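# Place the red bottle inside the gift bag, upright

## Task

Get the red bottle inside the gift bag while keeping the bag upright, and finish with neither gripper touching the bottle, the packet or the bag.

## Robot and tools

Robot: two arms, left_arm and right_arm, each ending in a two-finger gripper. The left arm sits on the +y side; the names do not match image left and right. Measured bases in the scene frame: left_arm at (-0.036, +0.242, 0) m, right_arm at (-0.041, -0.299, 0) m, each turned only slightly about z. A two-camera stand is fixed to the floor behind the arms.

Frame: the scene frame has its origin at table-top height, halfway between the nominal arm bases, with +x reaching out over the table, +z up and +y toward left_arm. Reported positions (metres), quaternions (wxyz), velocities and targets all use this frame. Gripper axes: fingers point along the gripper's +z and close along its y. end_effector_position is the point between the finger pads, a little under 1 cm behind the tips. Printed poses can be wrong by a few cm, worse at long reach.

The 14-number row: a single list covering both arms. Numbers 1-7 are left_arm, 8-14 are right_arm. For each arm the order is dx, dy, dz, rx, ry, rz, opening, all in [-1, 1]. dx to rz are an offset, not a pose. They are measured from that arm's Hand target at the moment the action or move begins, along scene axes, with rotation about the Hand target position. 1.0 equals 0.6 m or 180 degrees. rx, ry, rz form one rotation vector. A translation longer than 1.0 gets scaled down along its direction. Sending the same offset twice moves the arm twice. Six zeros re-command the current Hand target. Opening is absolute: +1 is fully open (about 87 mm between pads), +0.5 about 69 mm, 0 about 43 mm, -0.5 about 18 mm, -1 closed. A 0 in the opening slot is a real command, so to keep a gripper as it is, resend its current value.

Tools:
- execute_actions(actions, cameras): actions is a list of actions. Each action is up to 15 rows, one per 1/30 s step. A short action repeats its final row to fill 15 steps. Every row in an action counts from the action's start pose, not from the row before it. cameras is a list of names (cam_low, cam_left_wrist, cam_right_wrist, or ["all"]). Images come back only when asked for, or by default when actions is []. An empty list also reports the scene number and task.
- move(target, speed, blend, opening_speed, blocking, cameras): drives each gripper in a straight line toward its target.
  - target is one 14-number row or a list of up to 15 rows. All rows are offsets from the same starting Hand targets, not chained.
  - speed is in m/s, 0.002 to 2.9, default 0.25. Turns go up to twice that in rad/s. Give one value, or one per target.
  - blend (metres) rounds corners between listed targets. 0 means stop at each one.
  - opening_speed sets how fast openings ramp, per second on the -1..+1 scale, minimum 0.2.
  - blocking=false returns after about 0.5 s while the move continues.
  - Moves last at least 0.5 s and are cut off at 10 s. Paths do not avoid obstacles or the other arm. Fast moves lag, stray and hit harder.
  - Avoid paths passing near an arm's own base, since they can flip its shoulder posture.
  - The result adds a move: line showing how it ended (done, off_target, moving, held, fault) and any limits such as limits=paced (pose clipped) or limits=held (steps withheld). done means at rest within 10 mm and 2 degrees. Neither done nor off_target says anything about contact.
- wait(seconds 0-10, cameras): lets time pass while the arms hold their commands. A running move continues.
- stop(cameras): brakes the current move. A fast move needs room to brake.
- zoom_image(camera, region [x0,y0,x1,y1] pixels, max 504x504): closer view of the latest image from cam_low, cam_left_wrist or cam_right_wrist. All three cameras give 672x504 images.
- finished_scene(scene): ends the scene for good. Use it only once the bottle is in the upright bag and both hands are clear.

Reading results:
- Hand target is the last commanded pose after clipping, and the next offsets start from it. The gripper often rests short of it because of friction and weight. Waiting does not close that gap. If needed, send the missing distance as an extra offset.
- Commanded orientation is clipped to within 40 degrees of the measured orientation at each step, so check tilt after moves and correct it.
- Small moves may not happen at all, or may go sideways or backwards.
- grip_measured uses the same scale as opening. To hold something, command about 0.04 below the reading at first contact for full force. A smaller drop grips more lightly. Finger force is about 20 N per pad.
- Tool commands lists the present commands.
- Joint velocities "within noise" means the arm is still.
- Joint torques include the arm's own weight and wrap at ±28 N m for the first three joints.
- Joint ranges (rad): waist -2.618 to 3.054, shoulder 0 to 3.142, elbow 0 to 3.142 (straight at 2.901), wrist pitch ±1.571, wrist yaw ±1.571, wrist roll ±2.094.

Cautions:
- A blocked arm keeps pressing. To release it, command the target back beyond the gripper's position.
- Do not let the grippers, wrist cameras or cables meet the other arm. The clearance check does not catch gripper-to-gripper contact, and even a moderate clash between arms can fail the task. Closing one gripper on the other's fingers counts as such a clash.
- A wrist-camera cable touching something counts as the hand touching it.
- Avoid dropping, slamming, hitting or hard pushing, and never release a part while it is moving.
- Nothing may fall off the table or be left off it.
- Objects may get nudged now and then, so check the scene again before acting.
- Holding loads, keeping an arm stretched or pushing toward an unreachable pose heats the motors. MOTOR HOT shows at 75 °C. An OVER-TEMPERATURE FAULT at 90 °C folds that arm and leaves it idle. At 100 °C the arm goes limp.
- The scene keeps running while you think, so keep replies short.

Each tool is called after "Call:" by a JSON object that holds its "method" and its "body", one argument or row to a line.

## Session

Call:
{"method": "execute_actions", "body": {
  "actions": []
}}

Scene clock: 0.00 s.
left_arm: end_effector_position=(+0.3510, +0.2512, +0.0501) grip_measured=+0.971 end_effector_quat_wxyz=(+0.592, -0.021, +0.805, +0.041) | right_arm: end_effector_position=(+0.3525, -0.2914, +0.0668) grip_measured=+1.000 end_effector_quat_wxyz=(+0.609, +0.051, +0.791, -0.018)
Joint positions: left_arm=[-0.012 1.6 0.352 0.945 -0.12 0.005 0.985] | right_arm=[0.058 1.567 0.371 0.932 0.175 0.082 1]
Joint velocities: within noise
Joint torques (N m): no reading
Heat: left arm: 30 °C; right arm: 31 °C.
Hand target: left_arm +0.3589, +0.2520, +0.0651; +0.610, -0.024, +0.791, +0.038 | right_arm +0.3587, -0.2872, +0.0801; +0.625, +0.049, +0.779, -0.010
Tool commands: left_gripper/opening=+1.0 right_gripper/opening=+1.0

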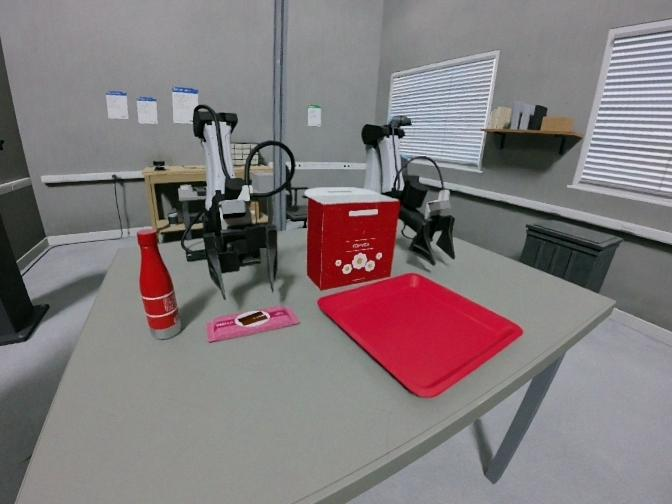

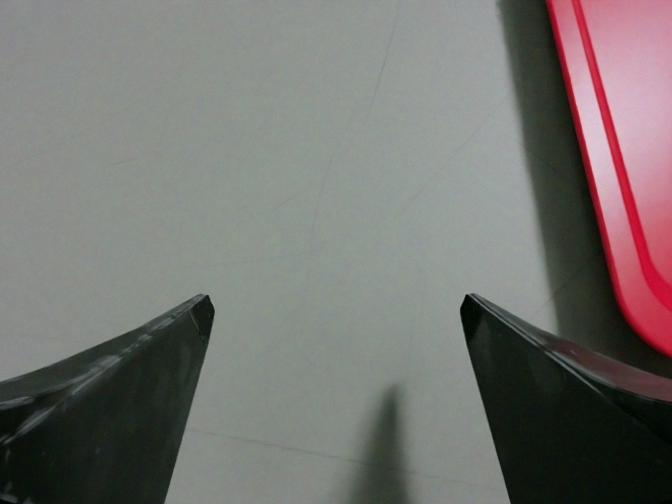

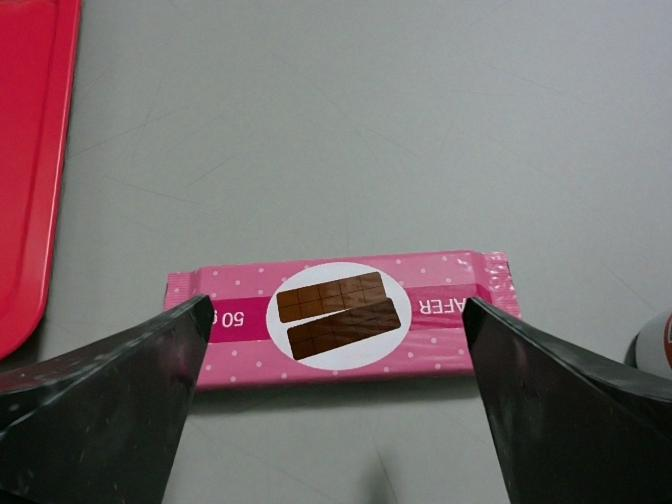

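Call:
{"method": "move", "body": {
  "target": [-0.2,0.05,0.42,0,0,-0.17,1,-0.2,-0.05,0.42,0,0,0,1],
  "cameras": ["all"]
}}

Call:
{"method": "zoom_image", "body": {
  "camera": "cam_low",
  "region": [120, 100, 480, 370]
}}

Scene clock: 45.33 s.
left_arm: end_effector_position=(+0.2406, +0.2893, +0.3013) grip_measured=+0.971 end_effector_quat_wxyz=(+0.588, +0.159, +0.783, -0.121) | right_arm: end_effector_position=(+0.2401, -0.3208, +0.3251) grip_measured=+1.000 end_effector_quat_wxyz=(+0.625, +0.066, +0.778, -0.014)
Joint positions: left_arm=[0.707 0.991 1.138 -0.707 1.021 0.489 0.985] | right_arm=[-0.091 0.758 1.037 -0.498 0.045 0.072 1]
Joint torques (N m): left_arm=[-0.59 -1.05 10.74 1.21 0.65 0.12] | right_arm=[-0.65 0.9 8.72 1.54 -0.32 -0.2]
Heat: left arm: 32 °C; right arm: 36 °C.
Hand target: left_arm +0.2389, +0.2820, +0.3171; +0.599, +0.185, +0.769, -0.125 | right_arm +0.2387, -0.3172, +0.3321; +0.625, +0.049, +0.779, -0.010
Off the commanded pose: left_arm 0.017 m, 4 deg | right_arm 0.008 m, 2 deg.
move: off_target (left_arm)

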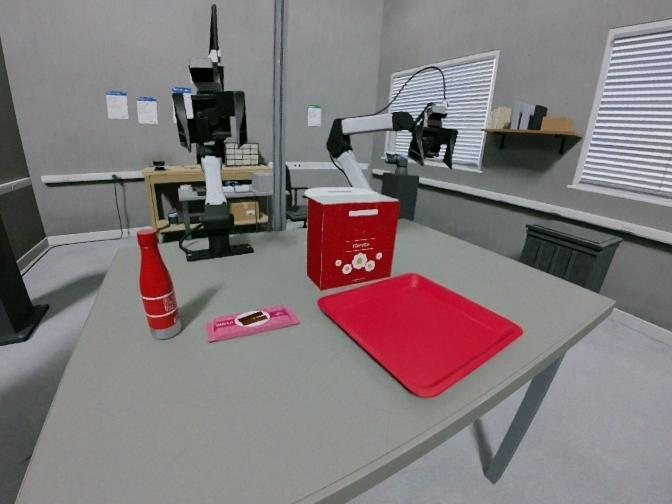

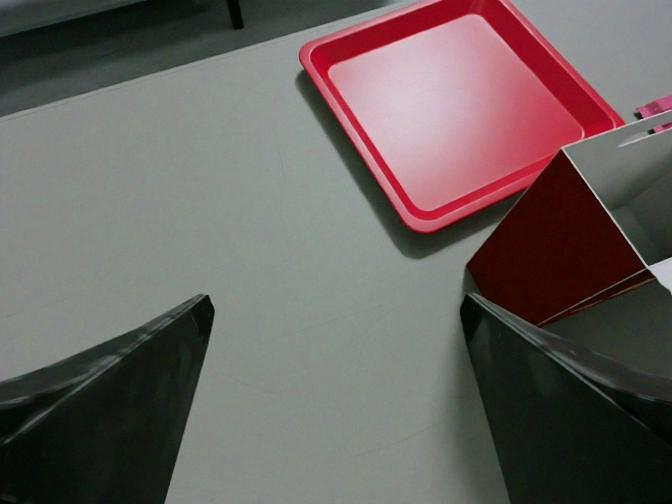

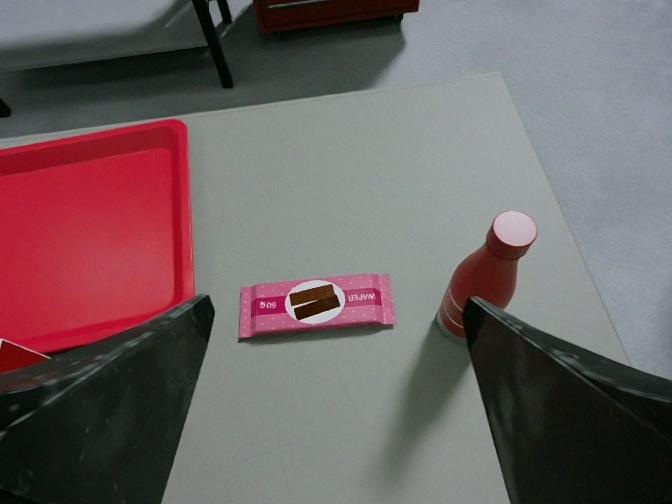

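Scaled by 1.400.

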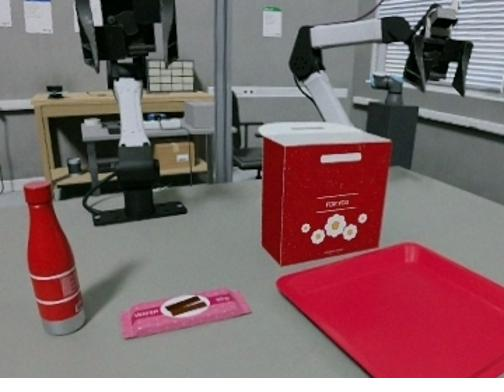

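Call:
{"method": "move", "body": {
  "target": [-0.12,0.03,0.2,0,0,-0.17,1,0.11,-0.238,-0.12,-0.002,0.2635,0.033,1],
  "cameras": ["all"]
}}

Scene clock: 114.87 s.
left_arm: end_effector_position=(+0.1700, +0.3085, +0.4269) grip_measured=+0.971 end_effector_quat_wxyz=(+0.657, +0.174, +0.733, -0.026) | right_arm: end_effector_position=(+0.3071, -0.4575, +0.2506) grip_measured=+1.000 end_effector_quat_wxyz=(+0.256, +0.011, +0.967, +0.013)
Joint positions: left_arm=[1.206 1.131 1.783 -1.543 1.395 1.078 0.985] | right_arm=[-0.533 1.822 2.081 -1.377 -0.259 -0.42 1]
Joint torques (N m): left_arm=[0.43 -0.55 6.17 0.77 0.92 -0.25] | right_arm=[-0.43 -7.08 8.44 0.85 0.04 -0.21]
Heat: left arm: 39 °C; right arm: 36 °C.
Hand target: left_arm +0.1669, +0.3000, +0.4371; +0.547, +0.380, +0.694, -0.275 | right_arm +0.3047, -0.4600, +0.2601; +0.259, +0.000, +0.966, +0.000
Off the commanded pose: left_arm 0.014 m, 40 deg; orientation clipped | right_arm 0.010 m, 2 deg.
joint sent to its limit (left arm) — joint 4 (wrist pitch), lower limit. The joint targets are off in orientation, not in position.
move: off_target (left_arm); limits=paced

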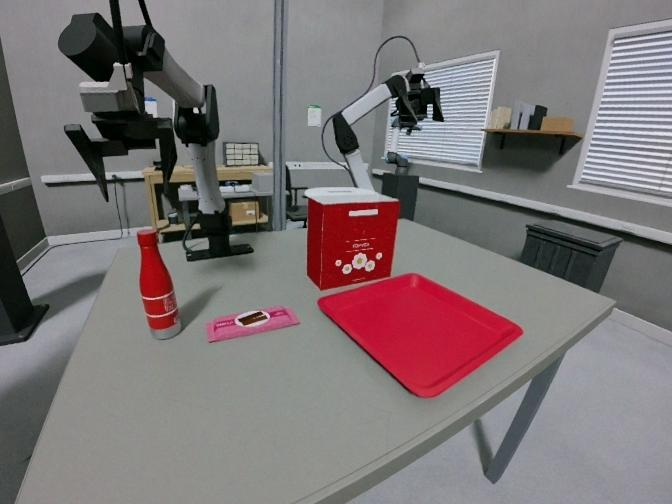

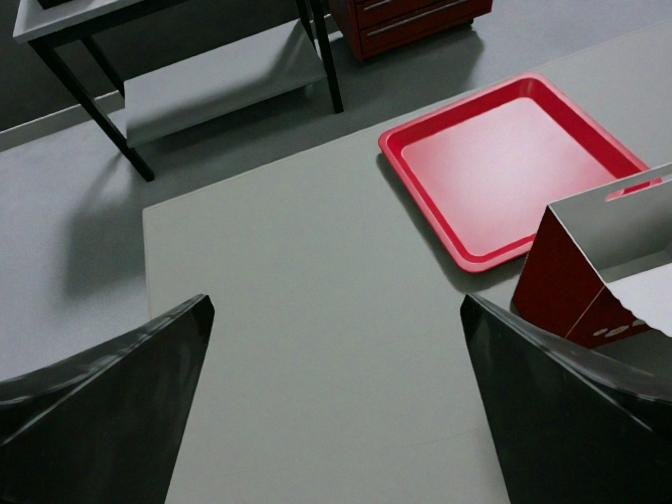

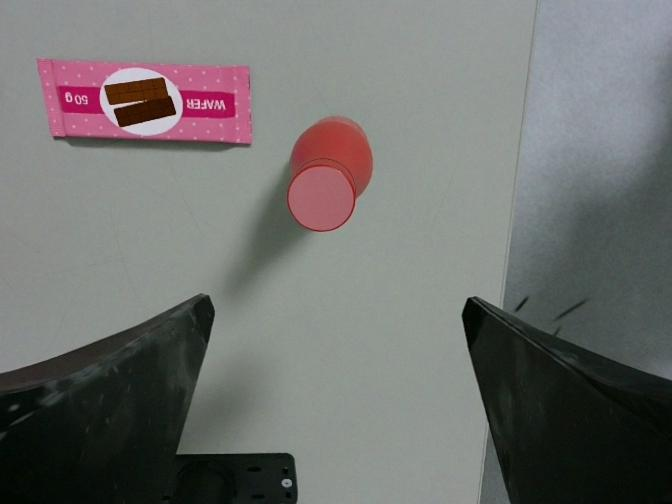

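Call:
{"method": "move", "body": {
  "target": [
    [0,0,0,0,0,0,1,0.043,0.009,-0.138,0,0,0,1],
    [0,0,0,0,0,0,1,0.043,0.009,-0.138,0,0,0,-0.22]
  ],
  "speed": 0.15,
  "cameras": ["all"]
}}

Scene clock: 159.63 s.
left_arm: end_effector_position=(+0.1701, +0.3080, +0.4275) grip_measured=+0.971 end_effector_quat_wxyz=(+0.658, +0.175, +0.732, -0.027) | right_arm: end_effector_position=(+0.3245, -0.4482, +0.1595) grip_measured=-0.220 end_effector_quat_wxyz=(+0.224, -0.003, +0.974, +0.025)
Joint positions: left_arm=[1.206 1.131 1.783 -1.543 1.4 1.078 0.985] | right_arm=[-0.482 1.818 1.715 -1.076 -0.238 -0.411 0.39]
Joint torques (N m): left_arm=[0.55 -0.51 5.96 0.77 0.91 -0.25] | right_arm=[0.35 -11.37 5.37 1.39 0.03 0.17]
Heat: left arm: 37 °C; right arm: 38 °C.
Hand target: left_arm +0.1669, +0.3000, +0.4371; +0.547, +0.380, +0.694, -0.275 | right_arm +0.3305, -0.4546, +0.1773; +0.259, +0.000, +0.966, +0.000
Off the commanded pose: left_arm 0.013 m, 39 deg | right_arm 0.020 m, 5 deg.
joint sent to its limit (left arm) — joint 4 (wrist pitch), lower limit. The joint targets are off in orientation, not in position.
move: off_target (left_arm, right_arm); target 2's new opening was sent with right_arm's hand 0.020 m and 5 deg from that target

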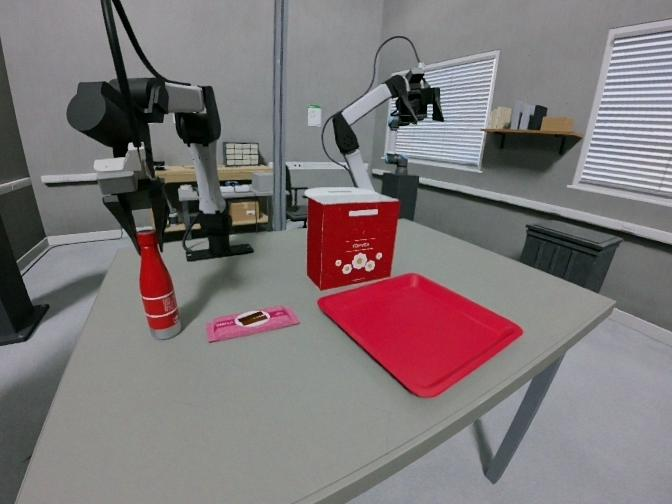

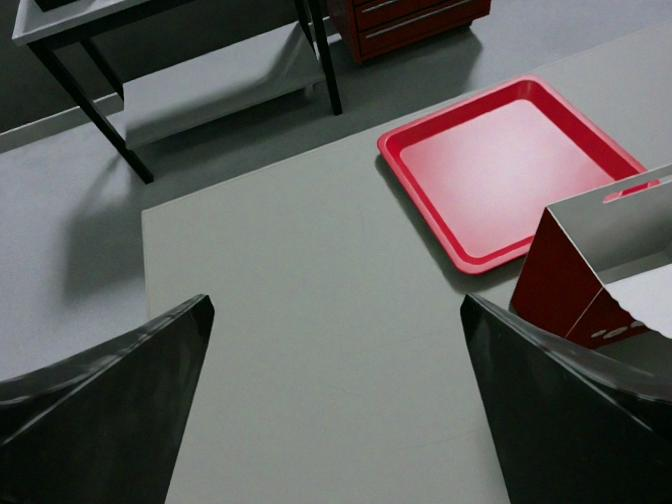

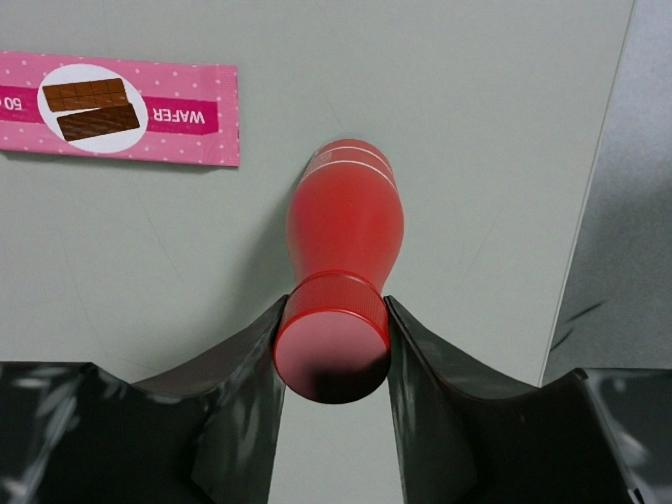

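Call:
{"method": "move", "body": {
  "target": [
    [0,0.05,0,0,0,0.15,1,0,0,0,0,0,0,-0.45],
    [0,0.1,-0.03,0,0,0.28,1,0,0.01,0.43,0,0,0,-0.45],
    [0,0.15,-0.05,0,0,0.28,1,-0.06,0.741,0.43,0,0,0,-0.45]
  ],
  "speed": 0.25,
  "cameras": ["all"]
}}

Scene clock: 176.33 s.
left_arm: end_effector_position=(+0.1681, +0.3874, +0.3966) grip_measured=+0.971 end_effector_quat_wxyz=(+0.605, +0.028, +0.795, -0.042) | right_arm: end_effector_position=(+0.2779, -0.0216, +0.3915) grip_measured=-0.264 end_effector_quat_wxyz=(+0.440, -0.059, +0.887, +0.122)
Joint positions: left_arm=[1.308 1.304 1.843 -1.539 1.251 0.943 0.985] | right_arm=[0.802 2.006 2.83 -1.507 0.396 0.508 0.368]
Joint torques (N m): left_arm=[0.42 -1.88 8.32 1.03 0.5 0.13] | right_arm=[-0.4 -8.16 6.53 2.67 0.42 0.27]
Heat: left arm: 37 °C; right arm: 43 °C.
Hand target: left_arm +0.1669, +0.3900, +0.4071; +0.612, +0.048, +0.789, -0.016 | right_arm +0.2945, -0.0100, +0.4353; +0.259, +0.000, +0.966, +0.000
Off the commanded pose: left_arm 0.011 m, 4 deg | right_arm 0.048 m, 28 deg.
elbow stopped short (right arm): the move would have taken joint 3 (elbow) straighter than the controller allows.
move: off_target (left_arm, right_arm)

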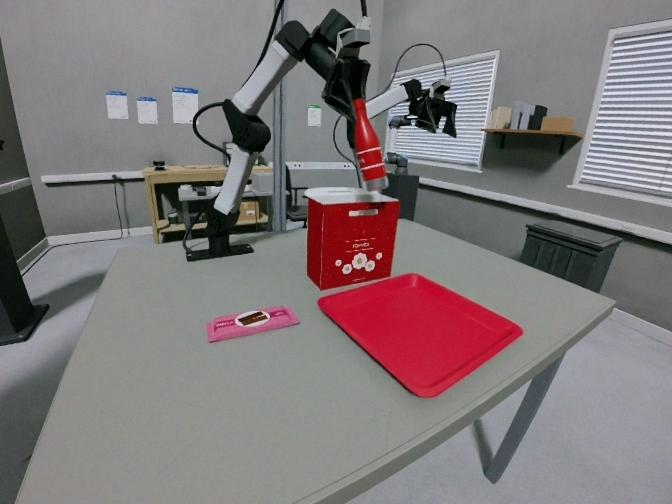

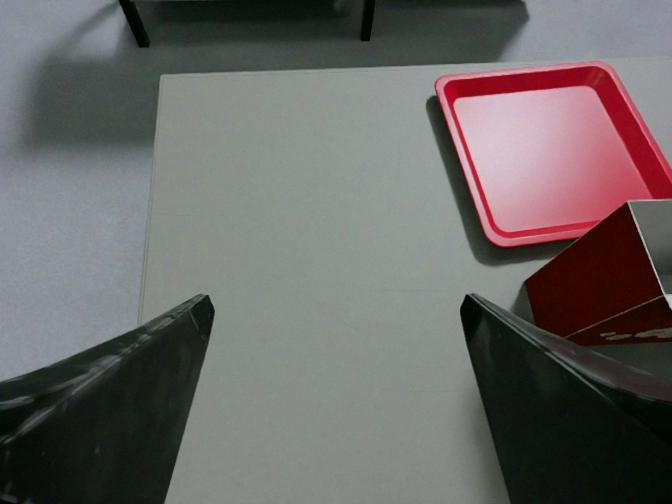

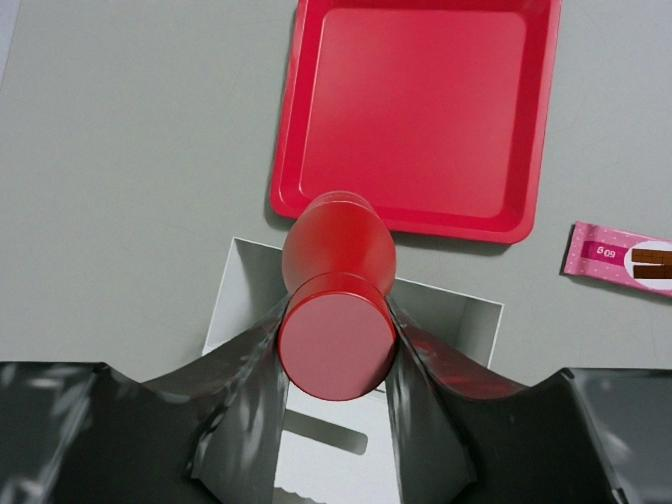

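Call:
{"method": "move", "body": {
  "target": [0,0,0,0,0,0,1,-0.033,0.01,-0.1,0,0,0,-0.45],
  "cameras": ["all"]
}}

Scene clock: 210.33 s.
left_arm: end_effector_position=(+0.1681, +0.3874, +0.3966) grip_measured=+0.971 end_effector_quat_wxyz=(+0.605, +0.028, +0.795, -0.042) | right_arm: end_effector_position=(+0.2787, -0.0063, +0.3657) grip_measured=-0.264 end_effector_quat_wxyz=(+0.409, -0.030, +0.905, +0.117)
Joint positions: left_arm=[1.308 1.304 1.843 -1.539 1.251 0.943 0.985] | right_arm=[0.82 2.062 2.835 -1.54 0.405 0.609 0.368]
Joint torques (N m): left_arm=[0.42 -1.85 8.35 1.03 0.5 0.13] | right_arm=[0.85 -7.25 6.32 1.37 0.3 0.32]
Heat: left arm: 39 °C; right arm: 49 °C.
Hand target: left_arm +0.1669, +0.3900, +0.4071; +0.612, +0.048, +0.789, -0.016 | right_arm +0.2747, -0.0040, +0.3753; +0.259, +0.000, +0.966, +0.000
Off the commanded pose: left_arm 0.011 m, 4 deg | right_arm 0.011 m, 23 deg.
elbow stopped short (right arm): the move would have taken joint 3 (elbow) straighter than the controller allows.
move: off_target (left_arm, right_arm)

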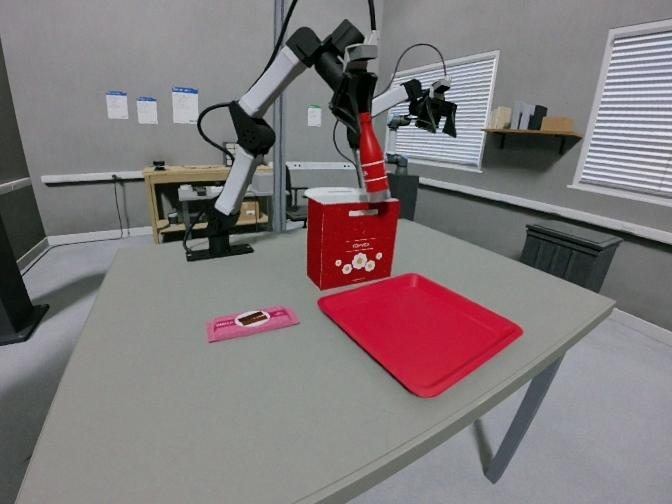

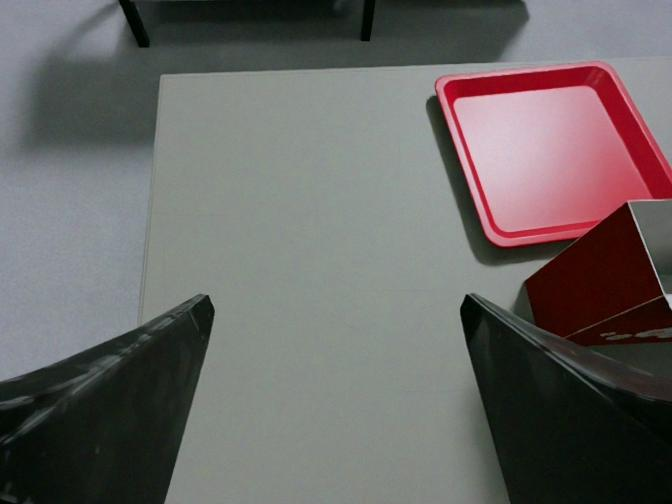

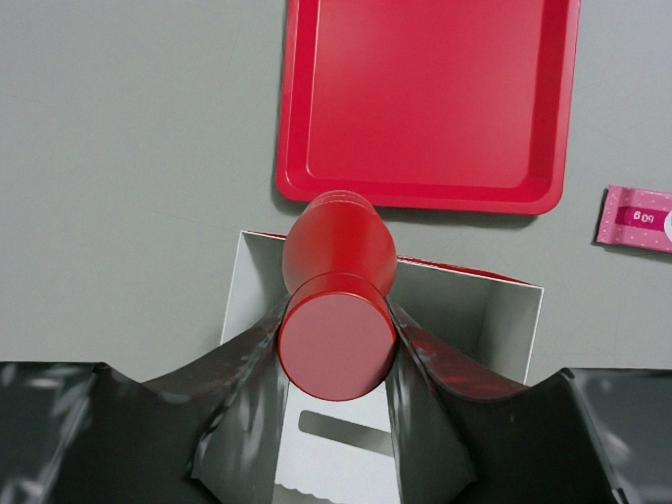

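Call:
{"method": "move", "body": {
  "target": [0,0,0,0,0,0,1,-0.095,0,0.01,0,0,0,-0.45],
  "cameras": ["cam_low","cam_right_wrist"]
}}

Scene clock: 229.07 s.
left_arm: end_effector_position=(+0.1681, +0.3874, +0.3966) grip_measured=+0.971 end_effector_quat_wxyz=(+0.605, +0.028, +0.795, -0.042) | right_arm: end_effector_position=(+0.2246, +0.0022, +0.3557) grip_measured=-0.264 end_effector_quat_wxyz=(+0.376, -0.043, +0.919, +0.110)
Joint positions: left_arm=[1.308 1.304 1.843 -1.539 1.251 0.943 0.985] | right_arm=[0.946 1.963 2.678 -1.593 0.448 0.718 0.368]
Joint torques (N m): left_arm=[0.43 -1.88 8.38 1.03 0.49 0.13] | right_arm=[0.29 -11.12 3.97 1.48 0.27 0.27]
Heat: left arm: 39 °C; right arm: 41 °C.
Hand target: left_arm +0.1669, +0.3900, +0.4071; +0.612, +0.048, +0.789, -0.016 | right_arm +0.2177, -0.0040, +0.3813; +0.259, +0.000, +0.966, +0.000
Off the commanded pose: left_arm 0.011 m, 4 deg | right_arm 0.027 m, 20 deg.
elbow stopped short (right arm): the move would have taken joint 3 (elbow) straighter than the controller allows.
joint read past its limit (right arm) — joint 4 (wrist pitch), lower limit.
joint sent to its limit (right arm) — joint 4 (wrist pitch), lower limit. The joint targets are off in position and orientation.
move: off_target (left_arm, right_arm)
Images, in order (width x height): cam_low 672x504, cam_right_wrist 672x504.

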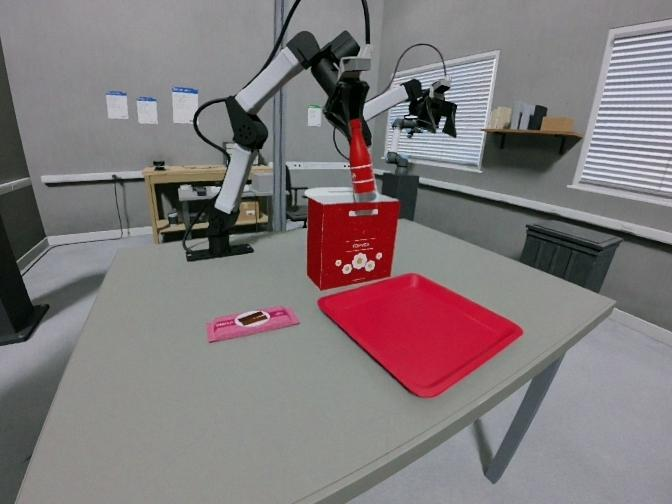

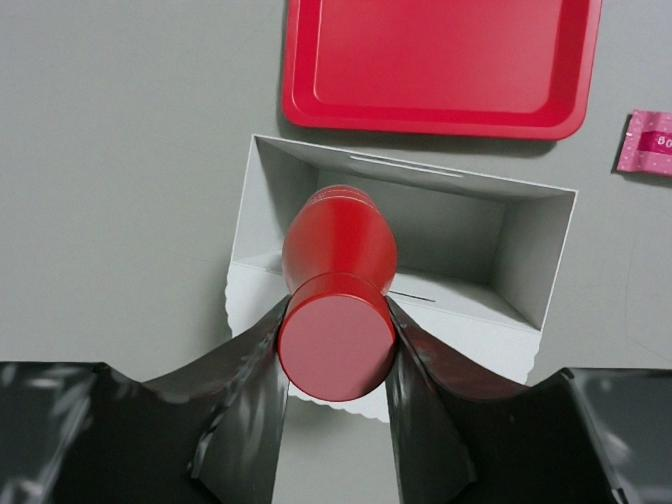

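Call:
{"method": "move", "body": {
  "target": [0,0,0,0,0,0,1,0.01,-0.035,-0.144,0,0,0,-0.45],
  "speed": 0.2,
  "cameras": ["cam_low","cam_right_wrist"]
}}

Scene clock: 243.60 s.
left_arm: end_effector_position=(+0.1681, +0.3874, +0.3966) grip_measured=+0.971 end_effector_quat_wxyz=(+0.605, +0.028, +0.795, -0.042) | right_arm: end_effector_position=(+0.2281, -0.0243, +0.2732) grip_measured=-0.264 end_effector_quat_wxyz=(+0.278, -0.028, +0.960, +0.004)
Joint positions: left_arm=[1.308 1.304 1.843 -1.539 1.251 0.943 0.985] | right_arm=[0.883 1.941 2.351 -1.593 0.42 0.772 0.368]
Joint torques (N m): left_arm=[0.42 -1.87 8.35 1.03 0.5 0.13] | right_arm=[-0.5 -11.86 4.93 1.09 -0.01 0.24]
Heat: left arm: 40 °C; right arm: 44 °C.
Hand target: left_arm +0.1669, +0.3900, +0.4071; +0.612, +0.048, +0.789, -0.016 | right_arm +0.2237, -0.0250, +0.2949; +0.259, +0.000, +0.966, +0.000
Off the commanded pose: left_arm 0.011 m, 4 deg | right_arm 0.022 m, 4 deg.
joint read past its limit (right arm) — joint 4 (wrist pitch), lower limit.
joint sent to its limit (right arm) — joint 4 (wrist pitch), lower limit. The joint targets are off in position and orientation.
move: off_target (left_arm, right_arm)
Images, in order (width x height): cam_low 672x504, cam_right_wrist 672x504.

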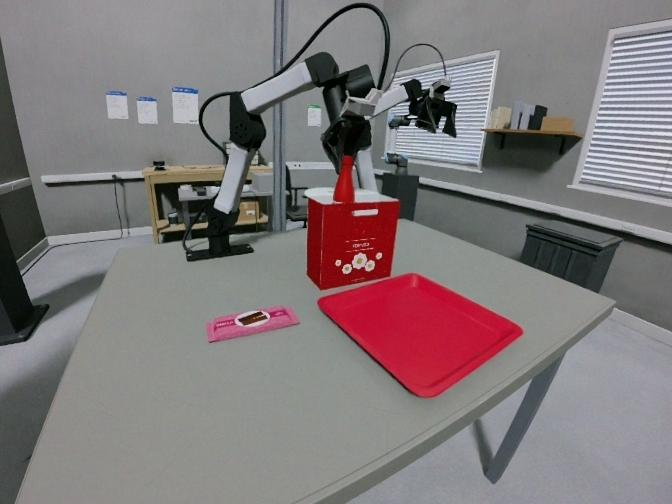

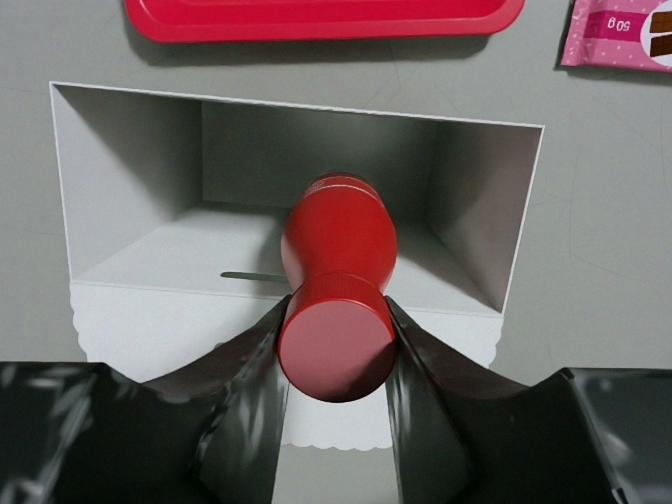

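Call:
{"method": "move", "body": {
  "target": [
    [0,0,0,0,0,0,1,0.06,0.012,-0.03,0,0,0,-0.45],
    [0,0,0,0,0,0,1,0.066,0.012,-0.145,0,0,0,-0.45]
  ],
  "speed": 0.15,
  "blend": [0.02,0],
  "cameras": ["cam_low","cam_right_wrist"]
}}

Scene clock: 257.70 s.
left_arm: end_effector_position=(+0.1681, +0.3874, +0.3966) grip_measured=+0.971 end_effector_quat_wxyz=(+0.605, +0.028, +0.795, -0.042) | right_arm: end_effector_position=(+0.2575, -0.0254, +0.1849) grip_measured=-0.264 end_effector_quat_wxyz=(+0.226, -0.009, +0.973, -0.041)
Joint positions: left_arm=[1.308 1.304 1.843 -1.539 1.251 0.943 0.985] | right_arm=[0.81 1.992 2.063 -1.382 0.388 0.77 0.368]
Joint torques (N m): left_arm=[0.42 -1.88 8.36 1.03 0.5 0.13] | right_arm=[-0.54 -12.96 5.61 1.2 0.07 -0.09]
Heat: left arm: 40 °C; right arm: 50 °C.
Hand target: left_arm +0.1669, +0.3900, +0.4071; +0.612, +0.048, +0.789, -0.016 | right_arm +0.2633, -0.0178, +0.2079; +0.259, +0.000, +0.966, +0.000
Off the commanded pose: left_arm 0.011 m, 4 deg | right_arm 0.025 m, 6 deg.
move: off_target (left_arm, right_arm)
Images, in order (width x height): cam_low 672x504, cam_right_wrist 672x504.

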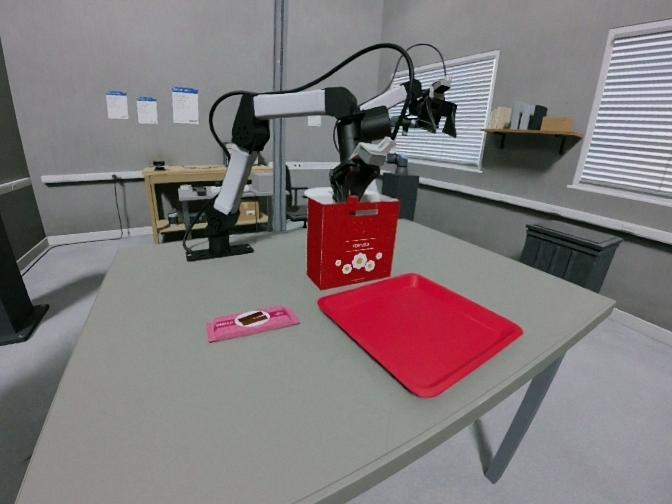

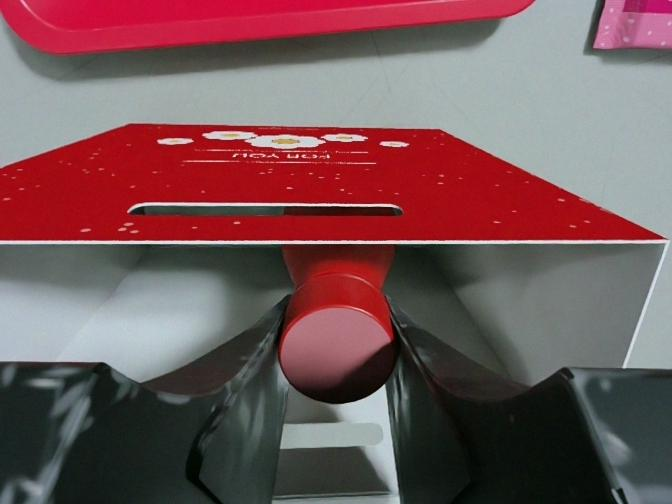

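Call:
{"method": "move", "body": {
  "target": [
    [0,0,0,0,0,0,1,0,0,-0.036,0,0,0,-0.45],
    [0,0,0,0,0,0,1,0,0,-0.036,0,0,0,0.15],
    [0,0,0,0,0,0,1,-0.03,0,0.06,0,0,0,0.15],
    [0,0,0,0,0,0,1,-0.09,-0.01,0.24,0,0,0,0.15]
  ],
  "speed": [0.08,0.1,0.12,0.2],
  "opening_speed": 0.7,
  "blend": [0,0,0.02,0],
  "cameras": ["cam_low","cam_right_wrist"]
}}

Scene clock: 277.43 s.
left_arm: end_effector_position=(+0.1681, +0.3874, +0.3966) grip_measured=+0.971 end_effector_quat_wxyz=(+0.605, +0.028, +0.795, -0.042) | right_arm: end_effector_position=(+0.2122, -0.0169, +0.3442) grip_measured=+0.150 end_effector_quat_wxyz=(+0.342, -0.017, +0.933, +0.114)
Joint positions: left_arm=[1.308 1.304 1.843 -1.539 1.251 0.943 0.985] | right_arm=[0.915 1.832 2.454 -1.55 0.393 0.777 0.575]
Joint torques (N m): left_arm=[0.42 -1.85 8.35 1.03 0.5 0.13] | right_arm=[0.5 -6.74 5.78 1.04 0.47 -0.05]
Heat: left arm: 40 °C; right arm: 54 °C.
Hand target: left_arm +0.1669, +0.3900, +0.4071; +0.612, +0.048, +0.789, -0.016 | right_arm +0.2093, -0.0238, +0.3519; +0.259, +0.000, +0.966, +0.000
Off the commanded pose: left_arm 0.011 m, 4 deg | right_arm 0.011 m, 17 deg.
joint sent to its limit (right arm) — joint 4 (wrist pitch), lower limit. The joint targets are off in position and orientation.
move: off_target (left_arm, right_arm); target 2's new opening was sent with right_arm's hand 0.027 m and 7 deg from that target
Images, in order (width x height): cam_low 672x504, cam_right_wrist 672x504.

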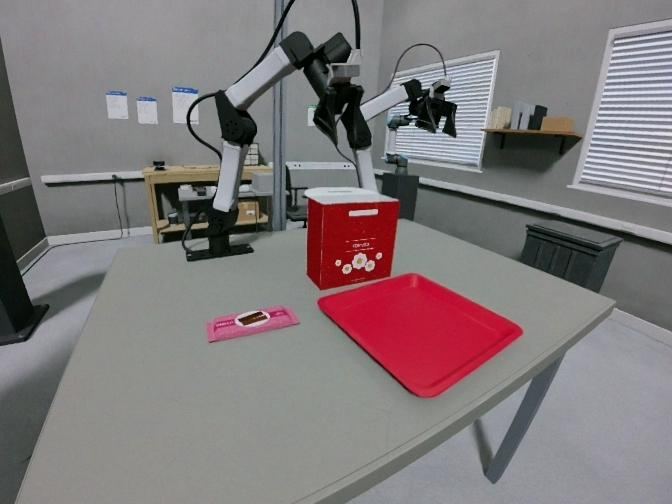

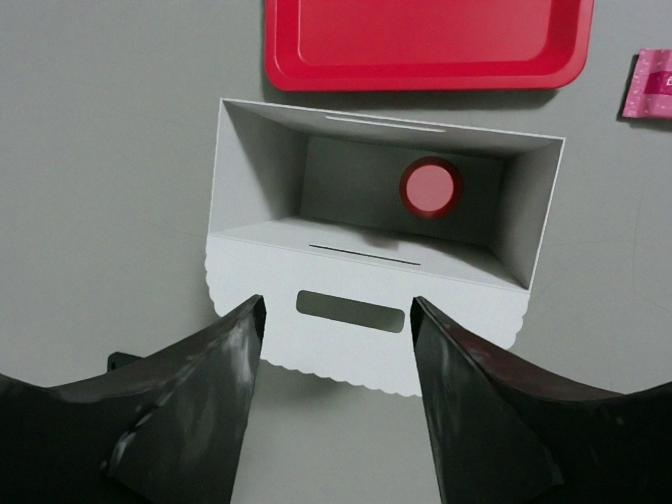

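Bottle is standing in the bag.

Call:
{"method": "finished_scene", "body": {
  "scene": 2
}}

The scene is finished: the task was done.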